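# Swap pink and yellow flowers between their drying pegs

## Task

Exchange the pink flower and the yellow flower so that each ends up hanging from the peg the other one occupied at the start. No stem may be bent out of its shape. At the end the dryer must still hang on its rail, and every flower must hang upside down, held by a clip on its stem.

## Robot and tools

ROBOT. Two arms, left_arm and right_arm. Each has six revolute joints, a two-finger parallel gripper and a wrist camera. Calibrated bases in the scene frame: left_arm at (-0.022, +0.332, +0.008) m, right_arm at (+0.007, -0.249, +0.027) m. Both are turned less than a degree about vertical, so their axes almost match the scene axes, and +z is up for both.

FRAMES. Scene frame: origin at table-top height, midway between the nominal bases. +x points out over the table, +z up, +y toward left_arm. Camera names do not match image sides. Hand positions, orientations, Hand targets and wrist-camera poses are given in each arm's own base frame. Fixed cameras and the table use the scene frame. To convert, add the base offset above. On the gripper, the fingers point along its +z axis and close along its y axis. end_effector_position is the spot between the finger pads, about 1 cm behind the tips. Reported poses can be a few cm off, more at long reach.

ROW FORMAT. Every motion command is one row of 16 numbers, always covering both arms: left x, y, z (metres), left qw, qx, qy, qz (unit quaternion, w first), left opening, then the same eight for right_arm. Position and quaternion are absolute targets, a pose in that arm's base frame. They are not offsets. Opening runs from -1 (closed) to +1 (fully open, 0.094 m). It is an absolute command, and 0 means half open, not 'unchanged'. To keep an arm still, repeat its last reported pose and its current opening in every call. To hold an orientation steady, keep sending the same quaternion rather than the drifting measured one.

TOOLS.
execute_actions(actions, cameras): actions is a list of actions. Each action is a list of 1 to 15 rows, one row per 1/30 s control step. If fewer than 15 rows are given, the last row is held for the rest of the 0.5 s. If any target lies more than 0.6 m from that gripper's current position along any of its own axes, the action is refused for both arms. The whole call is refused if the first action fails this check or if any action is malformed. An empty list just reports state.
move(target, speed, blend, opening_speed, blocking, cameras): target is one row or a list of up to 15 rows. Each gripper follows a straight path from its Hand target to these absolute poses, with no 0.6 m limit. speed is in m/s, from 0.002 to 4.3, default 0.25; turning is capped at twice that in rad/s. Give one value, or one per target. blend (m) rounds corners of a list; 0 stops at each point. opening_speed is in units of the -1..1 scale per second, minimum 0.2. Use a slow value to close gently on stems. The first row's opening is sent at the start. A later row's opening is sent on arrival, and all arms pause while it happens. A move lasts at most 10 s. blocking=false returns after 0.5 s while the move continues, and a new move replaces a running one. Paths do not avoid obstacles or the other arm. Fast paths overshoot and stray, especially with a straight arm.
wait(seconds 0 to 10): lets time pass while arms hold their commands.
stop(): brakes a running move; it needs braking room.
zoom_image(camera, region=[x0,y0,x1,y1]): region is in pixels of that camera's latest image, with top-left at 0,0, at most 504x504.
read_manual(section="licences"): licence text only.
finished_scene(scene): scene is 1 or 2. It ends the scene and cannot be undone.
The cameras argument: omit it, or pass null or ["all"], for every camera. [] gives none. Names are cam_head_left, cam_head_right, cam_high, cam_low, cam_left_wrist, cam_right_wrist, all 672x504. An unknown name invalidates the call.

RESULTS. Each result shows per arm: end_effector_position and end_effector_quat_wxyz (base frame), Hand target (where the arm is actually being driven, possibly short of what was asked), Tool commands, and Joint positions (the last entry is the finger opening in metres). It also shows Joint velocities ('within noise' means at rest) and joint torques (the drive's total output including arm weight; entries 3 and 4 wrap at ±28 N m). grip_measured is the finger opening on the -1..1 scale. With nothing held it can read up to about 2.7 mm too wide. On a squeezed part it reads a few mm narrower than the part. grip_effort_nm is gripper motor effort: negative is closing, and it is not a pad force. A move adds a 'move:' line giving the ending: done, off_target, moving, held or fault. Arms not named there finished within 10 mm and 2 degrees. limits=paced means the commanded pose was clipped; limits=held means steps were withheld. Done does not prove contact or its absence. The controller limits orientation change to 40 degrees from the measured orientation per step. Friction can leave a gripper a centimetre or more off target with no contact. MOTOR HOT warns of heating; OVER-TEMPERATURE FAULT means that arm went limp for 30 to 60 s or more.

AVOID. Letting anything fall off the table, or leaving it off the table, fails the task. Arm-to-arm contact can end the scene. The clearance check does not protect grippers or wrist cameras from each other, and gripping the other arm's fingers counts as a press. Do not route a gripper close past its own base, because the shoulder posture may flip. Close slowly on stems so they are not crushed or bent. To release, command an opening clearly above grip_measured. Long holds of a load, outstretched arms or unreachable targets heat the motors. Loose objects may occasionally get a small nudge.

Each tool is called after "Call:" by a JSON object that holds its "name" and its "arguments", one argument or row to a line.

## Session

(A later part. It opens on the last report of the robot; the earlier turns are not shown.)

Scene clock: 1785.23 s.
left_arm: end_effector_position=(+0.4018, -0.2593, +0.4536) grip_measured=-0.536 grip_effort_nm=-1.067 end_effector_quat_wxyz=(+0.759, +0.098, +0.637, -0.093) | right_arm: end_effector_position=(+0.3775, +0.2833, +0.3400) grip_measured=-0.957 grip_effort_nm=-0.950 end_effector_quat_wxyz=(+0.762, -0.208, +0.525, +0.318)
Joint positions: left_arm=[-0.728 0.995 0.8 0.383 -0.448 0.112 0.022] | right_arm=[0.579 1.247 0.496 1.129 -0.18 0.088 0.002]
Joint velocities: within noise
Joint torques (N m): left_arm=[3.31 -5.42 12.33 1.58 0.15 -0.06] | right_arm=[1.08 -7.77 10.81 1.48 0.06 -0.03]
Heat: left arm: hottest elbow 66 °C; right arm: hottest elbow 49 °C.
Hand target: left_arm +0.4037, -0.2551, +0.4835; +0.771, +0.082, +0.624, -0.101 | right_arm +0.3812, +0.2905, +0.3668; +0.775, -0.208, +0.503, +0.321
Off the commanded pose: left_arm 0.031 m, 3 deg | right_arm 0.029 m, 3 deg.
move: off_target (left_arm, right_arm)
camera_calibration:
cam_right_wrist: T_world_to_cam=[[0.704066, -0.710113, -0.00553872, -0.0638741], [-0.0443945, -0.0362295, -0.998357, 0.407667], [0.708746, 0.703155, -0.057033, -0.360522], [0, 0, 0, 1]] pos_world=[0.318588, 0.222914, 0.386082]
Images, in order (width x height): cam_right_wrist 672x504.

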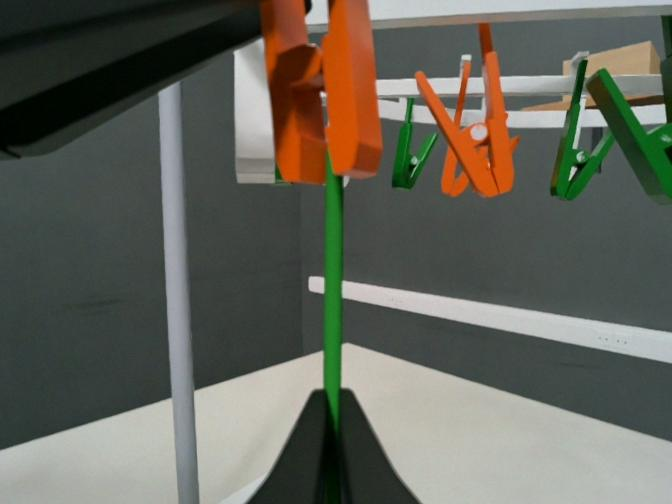

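Call:
{"name": "move", "arguments": {
  "target": [
    [0.405,-0.256,0.484,0.7704,0.0821,0.6239,-0.1014,-0.62,0.3825,0.292,0.373,0.7749,-0.2084,0.5032,0.321,-0.96]
  ],
  "speed": 0.03,
  "cameras": ["cam_right_wrist","cam_left_wrist"]
}}

Call:
{"name": "zoom_image", "arguments": {
  "camera": "cam_right_wrist",
  "region": [260, 90, 410, 215]
}}

Scene clock: 1790.23 s.
left_arm: end_effector_position=(+0.4018, -0.2593, +0.4536) grip_measured=-0.536 grip_effort_nm=-1.067 end_effector_quat_wxyz=(+0.759, +0.098, +0.637, -0.093) | right_arm: end_effector_position=(+0.3780, +0.2835, +0.3450) grip_measured=-0.958 grip_effort_nm=-0.974 end_effector_quat_wxyz=(+0.762, -0.208, +0.525, +0.317)
Joint positions: left_arm=[-0.728 0.995 0.8 0.383 -0.448 0.112 0.022] | right_arm=[0.579 1.233 0.504 1.106 -0.18 0.088 0.002]
Joint velocities: within noise
Joint torques (N m): left_arm=[3.25 -5.48 12.34 1.58 0.15 -0.06] | right_arm=[1.44 -7.65 10.97 1.44 0.09 -0.04]
Heat: left arm: hottest elbow 66 °C; right arm: hottest elbow 49 °C.
Hand target: left_arm +0.4037, -0.2551, +0.4835; +0.771, +0.082, +0.624, -0.101 | right_arm +0.3811, +0.2908, +0.3728; +0.775, -0.208, +0.503, +0.321
Off the commanded pose: left_arm 0.031 m, 3 deg | right_arm 0.030 m, 3 deg.
move: off_target (left_arm, right_arm)
camera_calibration:
cam_left_wrist: T_world_to_cam=[[-0.257862, -0.965261, -0.0421707, -0.127667], [-0.242521, 0.106914, -0.964237, 0.601221], [0.935249, -0.238413, -0.261665, -0.228531], [0, 0, 0, 1]] pos_world=[0.326622, -0.241995, 0.514537]
cam_right_wrist: T_world_to_cam=[[0.70379, -0.710384, -0.00593443, -0.063682], [-0.0456765, -0.0369131, -0.998274, 0.413319], [0.708938, 0.702846, -0.0584269, -0.360244], [0, 0, 0, 1]] pos_world=[0.319088, 0.223214, 0.39118]
Images, in order (width x height): cam_left_wrist 672x504, cam_right_wrist 672x504.

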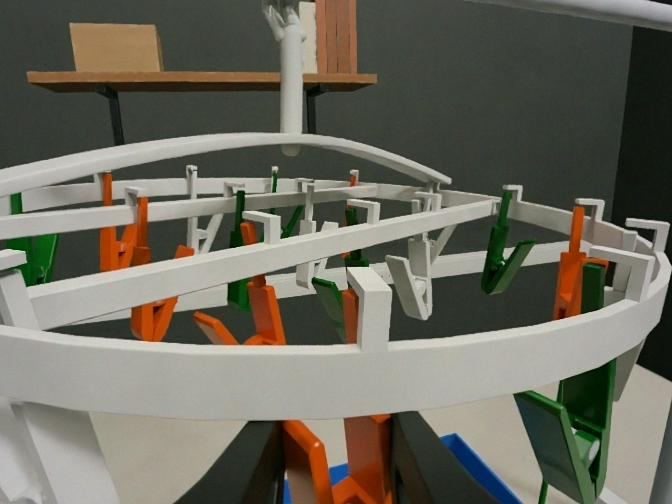

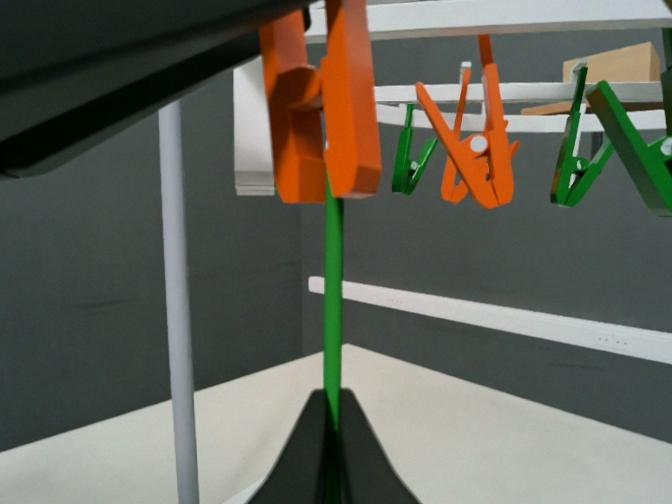

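Scaled by 3.360 from the camera's 672x504 image, which has a finer 960x720 frame.

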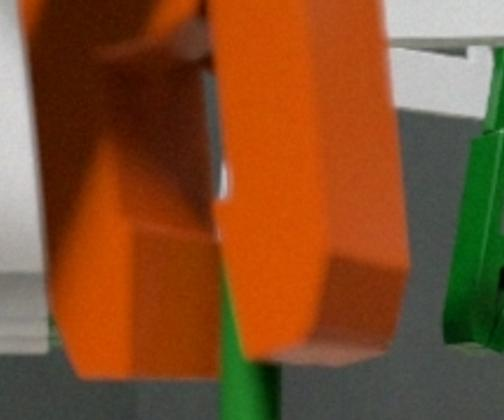

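Call:
{"name": "move", "arguments": {
  "target": [0.405,-0.256,0.464,0.7704,0.0821,0.6239,-0.1014,0.2,0.3825,0.292,0.373,0.7749,-0.2084,0.5032,0.321,-0.96],
  "opening_speed": 0.3,
  "speed": 0.03,
  "cameras": ["cam_left_wrist","cam_right_wrist"]
}}

Scene clock: 1802.53 s.
left_arm: end_effector_position=(+0.4012, -0.2582, +0.4592) grip_measured=+0.197 grip_effort_nm=0.051 end_effector_quat_wxyz=(+0.765, +0.092, +0.630, -0.097) | right_arm: end_effector_position=(+0.3781, +0.2834, +0.3469) grip_measured=-0.952 grip_effort_nm=-0.711 end_effector_quat_wxyz=(+0.763, -0.208, +0.524, +0.317)
Joint positions: left_arm=[-0.728 0.995 0.8 0.408 -0.448 0.112 0.056] | right_arm=[0.579 1.231 0.506 1.105 -0.179 0.088 0.002]
Joint velocities: within noise
Joint torques (N m): left_arm=[3.25 -4.42 9.33 2.84 0.17 -0.07] | right_arm=[1.2 -7.53 10.88 1.48 0.05 -0.03]
Heat: left arm: hottest elbow 66 °C; right arm: hottest elbow 52 °C.
Hand target: left_arm +0.4048, -0.2559, +0.4639; +0.770, +0.082, +0.624, -0.101 | right_arm +0.3813, +0.2910, +0.3729; +0.775, -0.208, +0.503, +0.321
Off the commanded pose: left_arm 0.007 m, 1 deg | right_arm 0.028 m, 3 deg.
move: off_target (right_arm)
camera_calibration:
cam_left_wrist: T_world_to_cam=[[-0.256488, -0.966056, -0.0308171, -0.132492], [-0.22446, 0.0905455, -0.970268, 0.5977], [0.940123, -0.241944, -0.240065, -0.238853], [0, 0, 0, 1]] pos_world=[0.324729, -0.239903, 0.518505]
cam_right_wrist: T_world_to_cam=[[0.703325, -0.710848, -0.00541823, -0.0636954], [-0.0427157, -0.034653, -0.998486, 0.413542], [0.709584, 0.702492, -0.0547367, -0.361513], [0, 0, 0, 1]] pos_world=[0.318987, 0.223013, 0.392783]
Images, in order (width x height): cam_left_wrist 672x504, cam_right_wrist 672x504.

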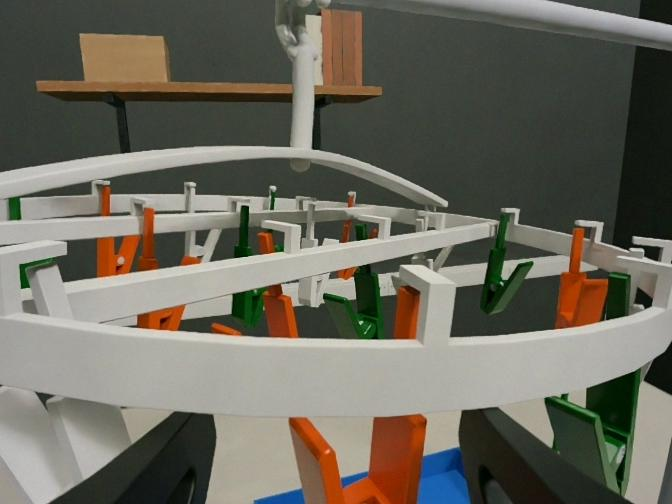

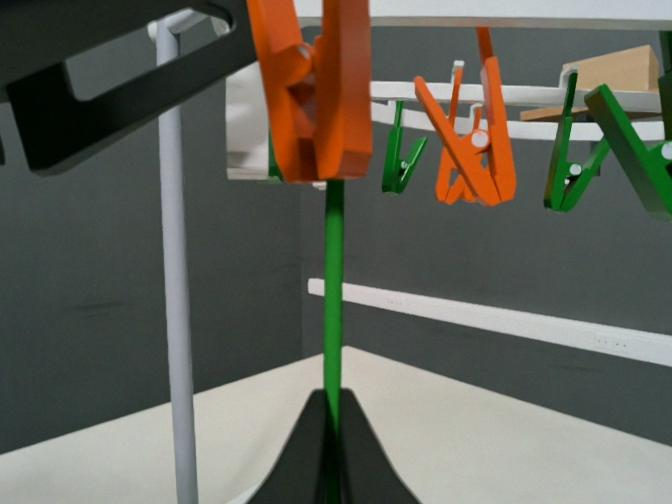

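Call:
{"name": "zoom_image", "arguments": {
  "camera": "cam_right_wrist",
  "region": [230, 0, 430, 220]
}}

Call:
{"name": "zoom_image", "arguments": {
  "camera": "cam_left_wrist",
  "region": [260, 260, 460, 504]
}}

Scaled by 2.291 from the camera's 672x504 image, which has a finer 960x720 frame.

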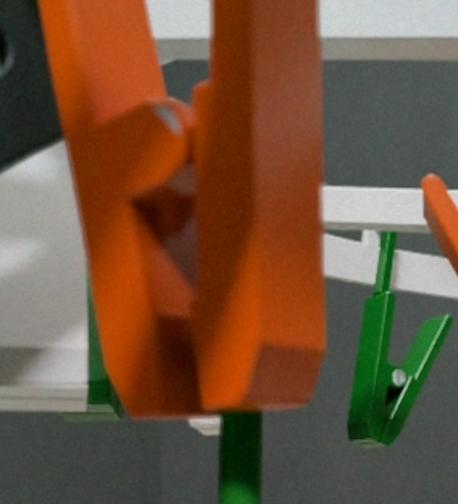

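Scaled by 2.066 from the camera's 672x504 image, which has a finer 960x720 frame.

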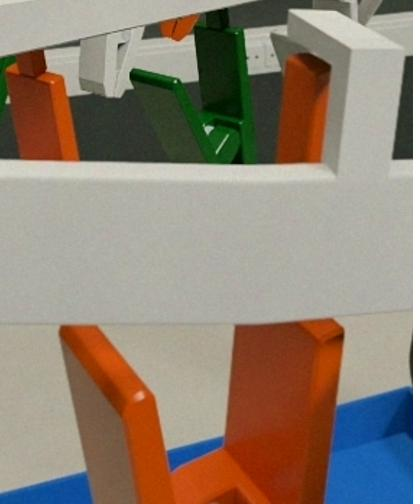

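Call:
{"name": "move", "arguments": {
  "target": [
    [0.308,-0.230,0.468,0.7704,0.0821,0.6239,-0.1014,0.2,0.3825,0.292,0.373,0.7749,-0.2084,0.5032,0.321,-0.96],
    [0.24,-0.1,0.41,0.814,0.131,0.505,-0.254,0.2,0.3825,0.292,0.373,0.7749,-0.2084,0.5032,0.321,-0.96]
  ],
  "speed": 0.08,
  "cameras": ["cam_left_wrist","cam_right_wrist","cam_low"]
}}

Scene clock: 1812.73 s.
left_arm: end_effector_position=(+0.2435, -0.1028, +0.4034) grip_measured=+0.198 grip_effort_nm=0.046 end_effector_quat_wxyz=(+0.807, +0.134, +0.516, -0.253) | right_arm: end_effector_position=(+0.3780, +0.2833, +0.3472) grip_measured=-0.957 grip_effort_nm=-0.965 end_effector_quat_wxyz=(+0.763, -0.208, +0.523, +0.317)
Joint positions: left_arm=[-0.18 0.215 0.261 0.43 0.339 -0.22 0.056] | right_arm=[0.579 1.23 0.506 1.105 -0.179 0.088 0.002]
Joint velocities: within noise
Joint torques (N m): left_arm=[3.25 1.96 8.98 2.47 0.06 -0.07] | right_arm=[1.14 -7.47 10.91 1.52 0.05 -0.02]
Heat: left arm: hottest elbow 66 °C; right arm: hottest elbow 53 °C.
Hand target: left_arm +0.2400, -0.1001, +0.4099; +0.814, +0.131, +0.505, -0.254 | right_arm +0.3813, +0.2910, +0.3729; +0.775, -0.208, +0.503, +0.321
Off the commanded pose: left_arm 0.008 m, 1 deg | right_arm 0.028 m, 3 deg.
move: off_target (right_arm)
camera_calibration:
cam_left_wrist: T_world_to_cam=[[-0.538242, -0.842053, 0.035245, 0.0301029], [-0.00838314, -0.0364682, -0.9993, 0.440067], [0.842749, -0.538161, 0.0125697, -0.175166], [0, 0, 0, 1]] pos_world=[0.167512, -0.0528705, 0.4409]
cam_right_wrist: T_world_to_cam=[[0.703332, -0.710841, -0.00535103, -0.0636546], [-0.0420963, -0.0341349, -0.99853, 0.413535], [0.709614, 0.702524, -0.053932, -0.361617], [0, 0, 0, 1]] pos_world=[0.318787, 0.222913, 0.393084]
Images, in order (width x height): cam_low 672x504, cam_left_wrist 672x504, cam_right_wrist 672x504.

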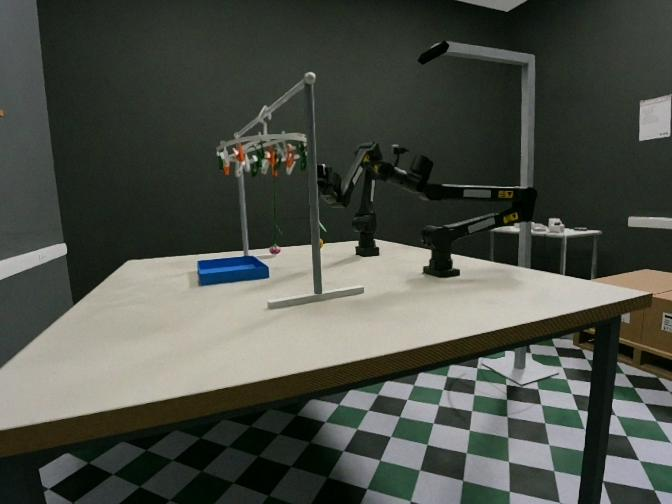

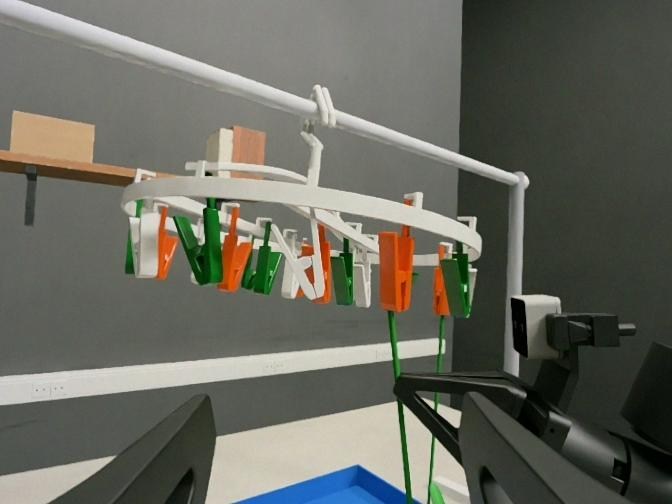

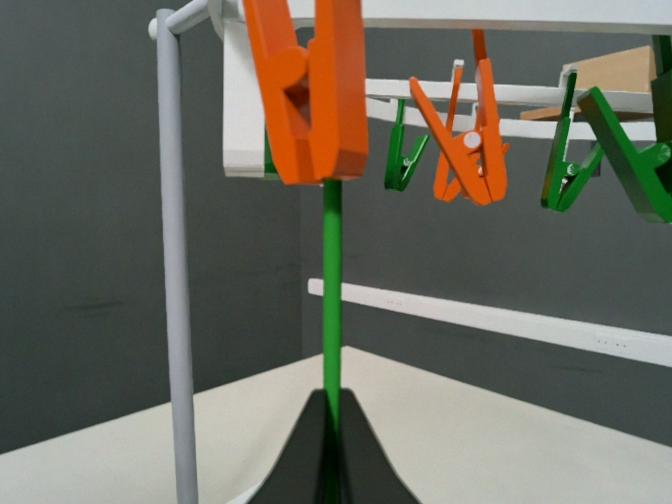

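Call:
{"name": "move", "arguments": {
  "target": [0.24,-0.1,0.41,0.814,0.131,0.505,-0.254,0.2,0.380,0.286,0.350,0.7749,-0.2084,0.5032,0.321,-0.3],
  "opening_speed": 0.4,
  "speed": 0.05,
  "cameras": ["cam_left_wrist","cam_right_wrist"]
}}

Scene clock: 1816.20 s.
left_arm: end_effector_position=(+0.2435, -0.1028, +0.4032) grip_measured=+0.198 grip_effort_nm=0.051 end_effector_quat_wxyz=(+0.807, +0.133, +0.516, -0.254) | right_arm: end_effector_position=(+0.3776, +0.2847, +0.3477) grip_measured=-0.302 grip_effort_nm=0.076 end_effector_quat_wxyz=(+0.771, -0.208, +0.508, +0.321)
Joint positions: left_arm=[-0.179 0.215 0.261 0.43 0.34 -0.221 0.056] | right_arm=[0.579 1.262 0.506 1.172 -0.187 0.088 0.033]
Joint velocities: within noise
Joint torques (N m): left_arm=[3.31 1.96 8.98 2.45 0.05 -0.06] | right_arm=[0.38 -6.18 7.77 2.3 -0.02 0.02]
Heat: left arm: hottest elbow 66 °C; right arm: hottest elbow 53 °C.
Hand target: left_arm +0.2401, -0.1001, +0.4098; +0.814, +0.131, +0.505, -0.254 | right_arm +0.3800, +0.2859, +0.3501; +0.775, -0.208, +0.503, +0.321
Off the commanded pose: left_arm 0.008 m, 2 deg | right_arm 0.004 m, 1 deg.
move: done
camera_calibration:
cam_left_wrist: T_world_to_cam=[[-0.538604, -0.84178, 0.036228, 0.0298897], [-0.00927169, -0.0370736, -0.99927, 0.439977], [0.842508, -0.538546, 0.0121632, -0.174994], [0, 0, 0, 1]] pos_world=[0.167612, -0.0527701, 0.440702]
cam_right_wrist: T_world_to_cam=[[0.708589, -0.705605, 0.00477763, -0.0693977], [-0.0111256, -0.0179421, -0.999777, 0.398165], [0.705533, 0.708378, -0.0205639, -0.37401], [0, 0, 0, 1]] pos_world=[0.317481, 0.223117, 0.390717]
Images, in order (width x height): cam_left_wrist 672x504, cam_right_wrist 672x504.

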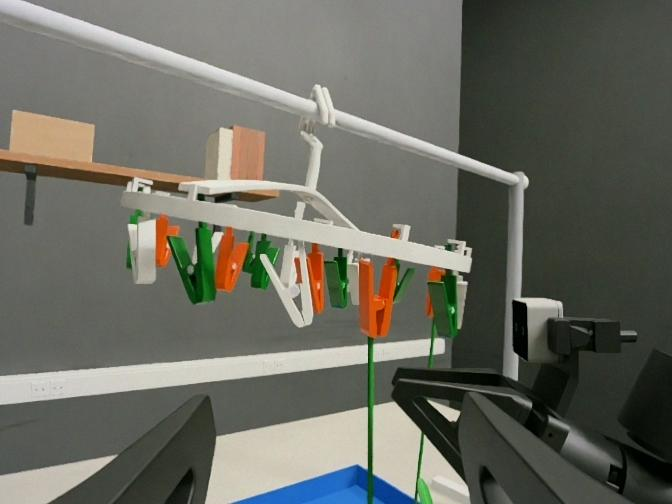

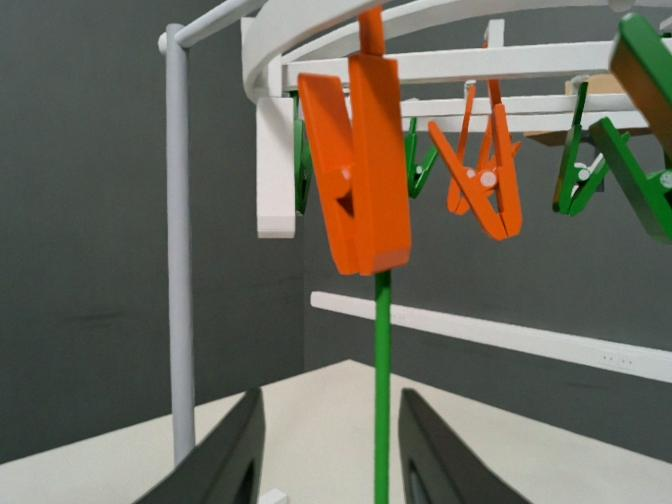

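Call:
{"name": "move", "arguments": {
  "target": [
    [0.24,-0.1,0.38,0.814,0.131,0.505,-0.254,0.2,0.380,0.286,0.335,0.7749,-0.2084,0.5032,0.321,0.0],
    [0.24,-0.1,0.38,0.814,0.131,0.505,-0.254,0.2,0.300,0.206,0.325,0.7749,-0.2084,0.5032,0.321,0.0],
    [0.24,-0.1,0.343,0.814,0.131,0.505,-0.254,0.2,0.24,0.146,0.30,0.7749,-0.2084,0.5032,0.321,0.0]
  ],
  "opening_speed": 0.5,
  "speed": 0.08
}}

Call:
{"name": "wait", "arguments": {
  "seconds": 6
}}

Scene clock: 1824.00 s.
left_arm: end_effector_position=(+0.2388, -0.1019, +0.3408) grip_measured=+0.198 grip_effort_nm=0.051 end_effector_quat_wxyz=(+0.812, +0.135, +0.508, -0.253) | right_arm: end_effector_position=(+0.2404, +0.1487, +0.3059) grip_measured=-0.001 grip_effort_nm=0.076 end_effector_quat_wxyz=(+0.780, -0.215, +0.495, +0.317)
Joint positions: left_arm=[-0.179 0.216 0.086 0.626 0.34 -0.222 0.056] | right_arm=[0.279 0.58 0.044 1.022 -0.466 0.21 0.047]
Joint velocities: within noise
Joint torques (N m): left_arm=[3.25 3.49 8.92 2.43 0.04 -0.06] | right_arm=[-0.21 2.73 7.27 1.29 0.06 0.18]
Heat: left arm: hottest elbow 65 °C; right arm: hottest elbow 53 °C.
Hand target: left_arm +0.2400, -0.1000, +0.3429; +0.814, +0.131, +0.505, -0.254 | right_arm +0.2400, +0.1462, +0.3000; +0.775, -0.208, +0.503, +0.321
Off the commanded pose: left_arm 0.003 m, 1 deg | right_arm 0.006 m, 1 deg.
move: done
camera_calibration:
cam_left_wrist: T_world_to_cam=[[-0.539359, -0.841582, 0.0288429, 0.0330941], [0.0101417, -0.0407417, -0.999118, 0.372581], [0.842015, -0.538591, 0.0305095, -0.175836], [0, 0, 0, 1]] pos_world=[0.162128, -0.0516728, 0.376663]
cam_right_wrist: T_world_to_cam=[[0.70858, -0.704956, 0.0308433, -0.0760296], [0.0234835, -0.020127, -0.999522, 0.344349], [0.70524, 0.708965, 0.00229326, -0.188706], [0, 0, 0, 1]] pos_world=[0.178869, 0.087119, 0.346962]

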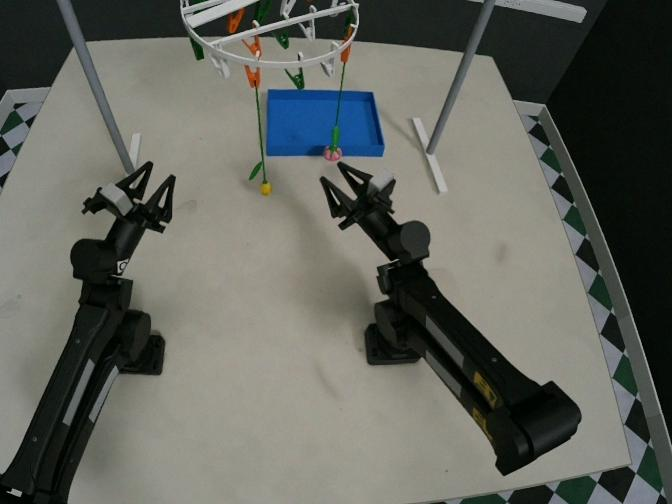

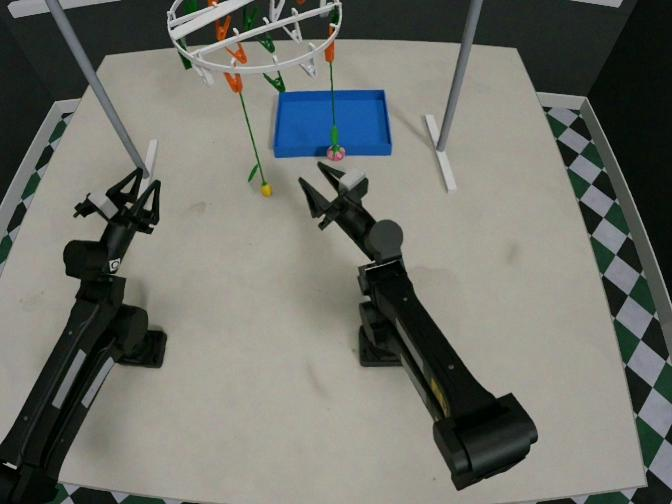

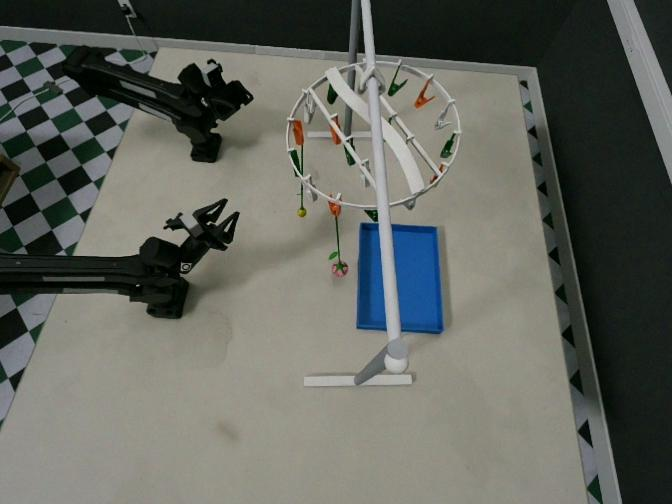

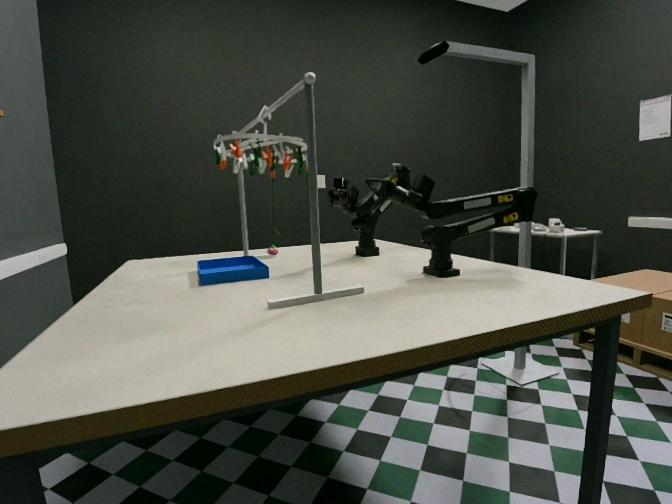

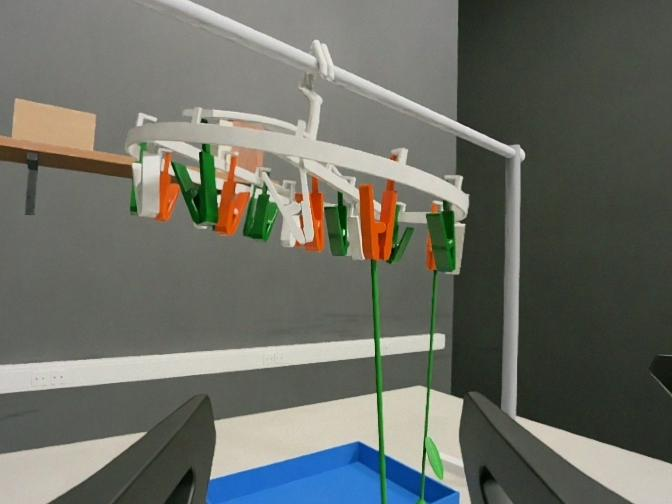

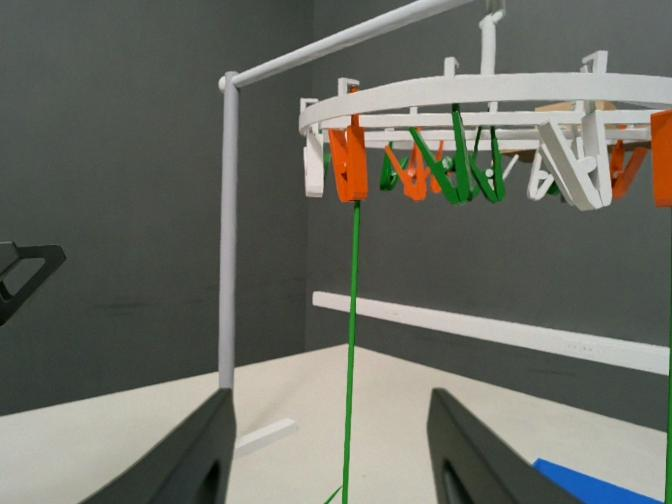

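Scene clock: 1830.00 s.
left_arm: end_effector_position=(+0.2388, -0.1019, +0.3408) grip_measured=+0.198 grip_effort_nm=0.046 end_effector_quat_wxyz=(+0.812, +0.134, +0.508, -0.254) | right_arm: end_effector_position=(+0.2404, +0.1487, +0.3058) grip_measured=-0.001 grip_effort_nm=0.071 end_effector_quat_wxyz=(+0.779, -0.214, +0.495, +0.318)
Joint positions: left_arm=[-0.179 0.216 0.086 0.626 0.34 -0.222 0.056] | right_arm=[0.279 0.579 0.044 1.021 -0.466 0.211 0.047]
Joint velocities: within noise
Joint torques (N m): left_arm=[3.25 3.49 8.92 2.41 0.04 -0.06] | right_arm=[-0.26 2.78 7.21 1.35 0.06 0.19]
Heat: left arm: hottest elbow 65 °C; right arm: hottest elbow 52 °C.
Hand target: left_arm +0.2399, -0.1000, +0.3429; +0.814, +0.131, +0.505, -0.254 | right_arm +0.2400, +0.1461, +0.3001; +0.775, -0.208, +0.503, +0.321
Tool commands: left_gripper/opening=+0.2 right_gripper/opening=+0.0
Off the commanded pose: left_arm 0.003 m, 1 deg | right_arm 0.006 m, 1 deg.
wait: 6.00 s; at rest by 0.17 s
camera_calibration:
cam_left_wrist: T_world_to_cam=[[-0.539482, -0.841491, 0.0291972, 0.0330391], [0.00994391, -0.0410411, -0.999108, 0.372593], [0.841938, -0.53871, 0.0305087, -0.175914], [0, 0, 0, 1]] pos_world=[0.162227, -0.0516728, 0.376663]
cam_right_wrist: T_world_to_cam=[[0.708806, -0.704766, 0.0299933, -0.0758597], [0.0226124, -0.0197965, -0.999548, 0.344382], [0.705041, 0.709164, 0.00190454, -0.188623], [0, 0, 0, 1]] pos_world=[0.17897, 0.0871192, 0.346861]

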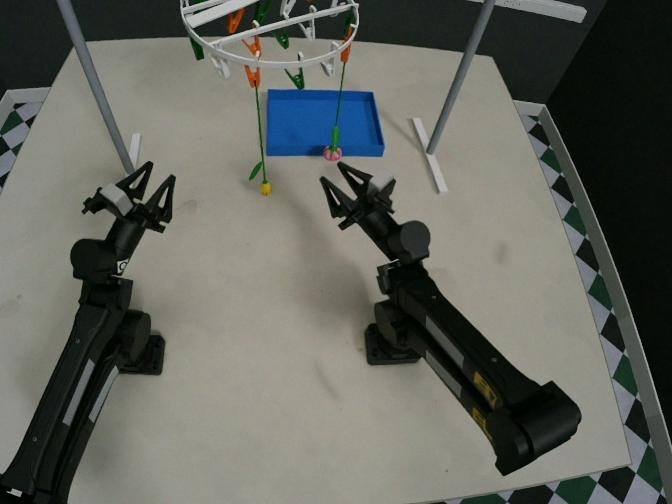

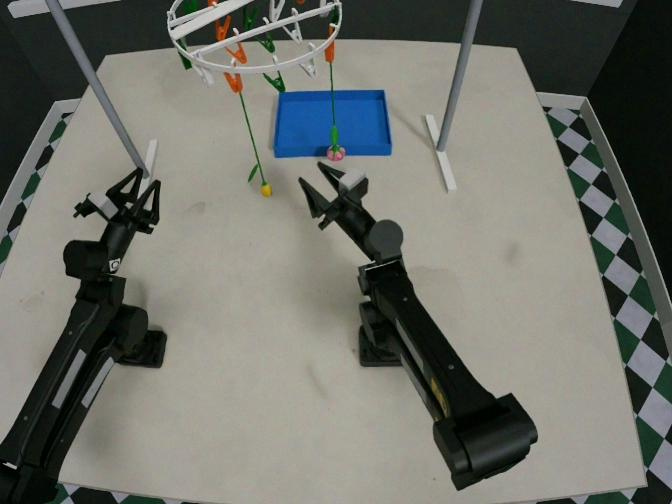

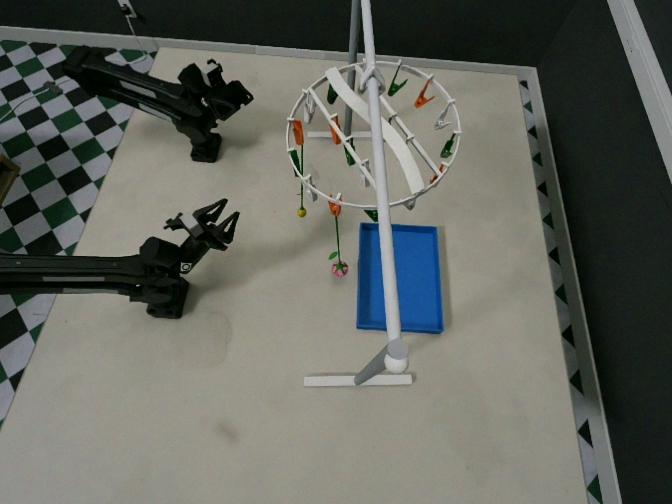

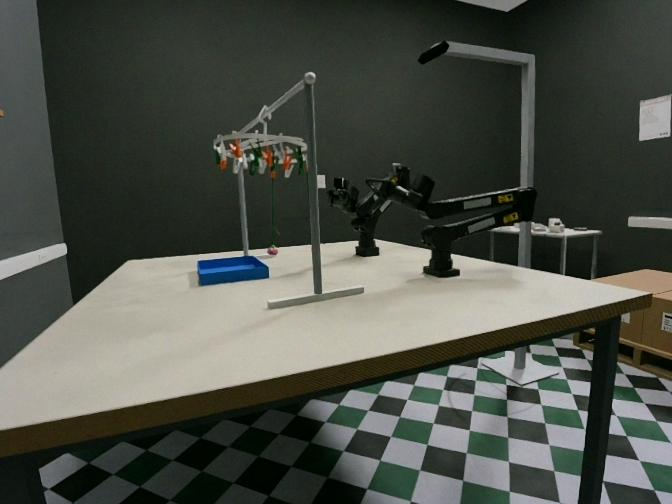

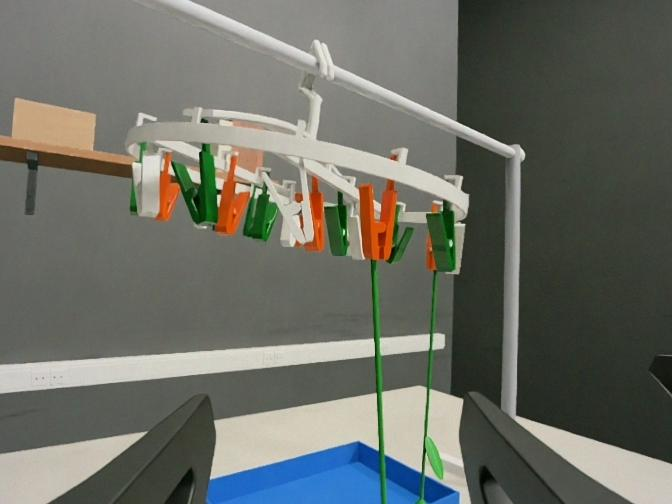

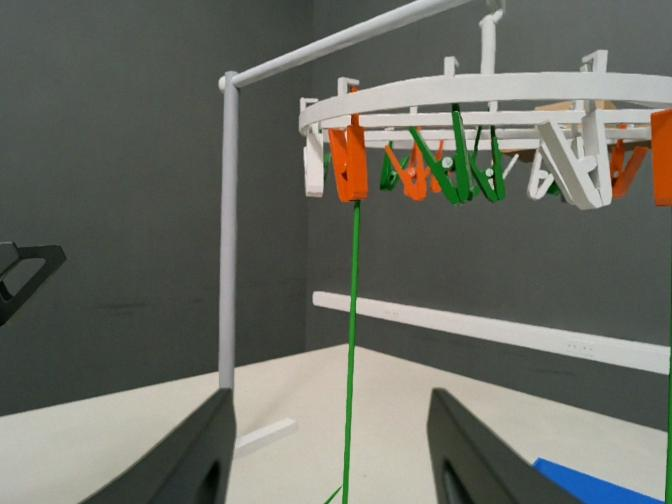

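Call:
{"name": "finished_scene", "arguments": {
  "scene": 1
}}

The scene is finished: the task was done.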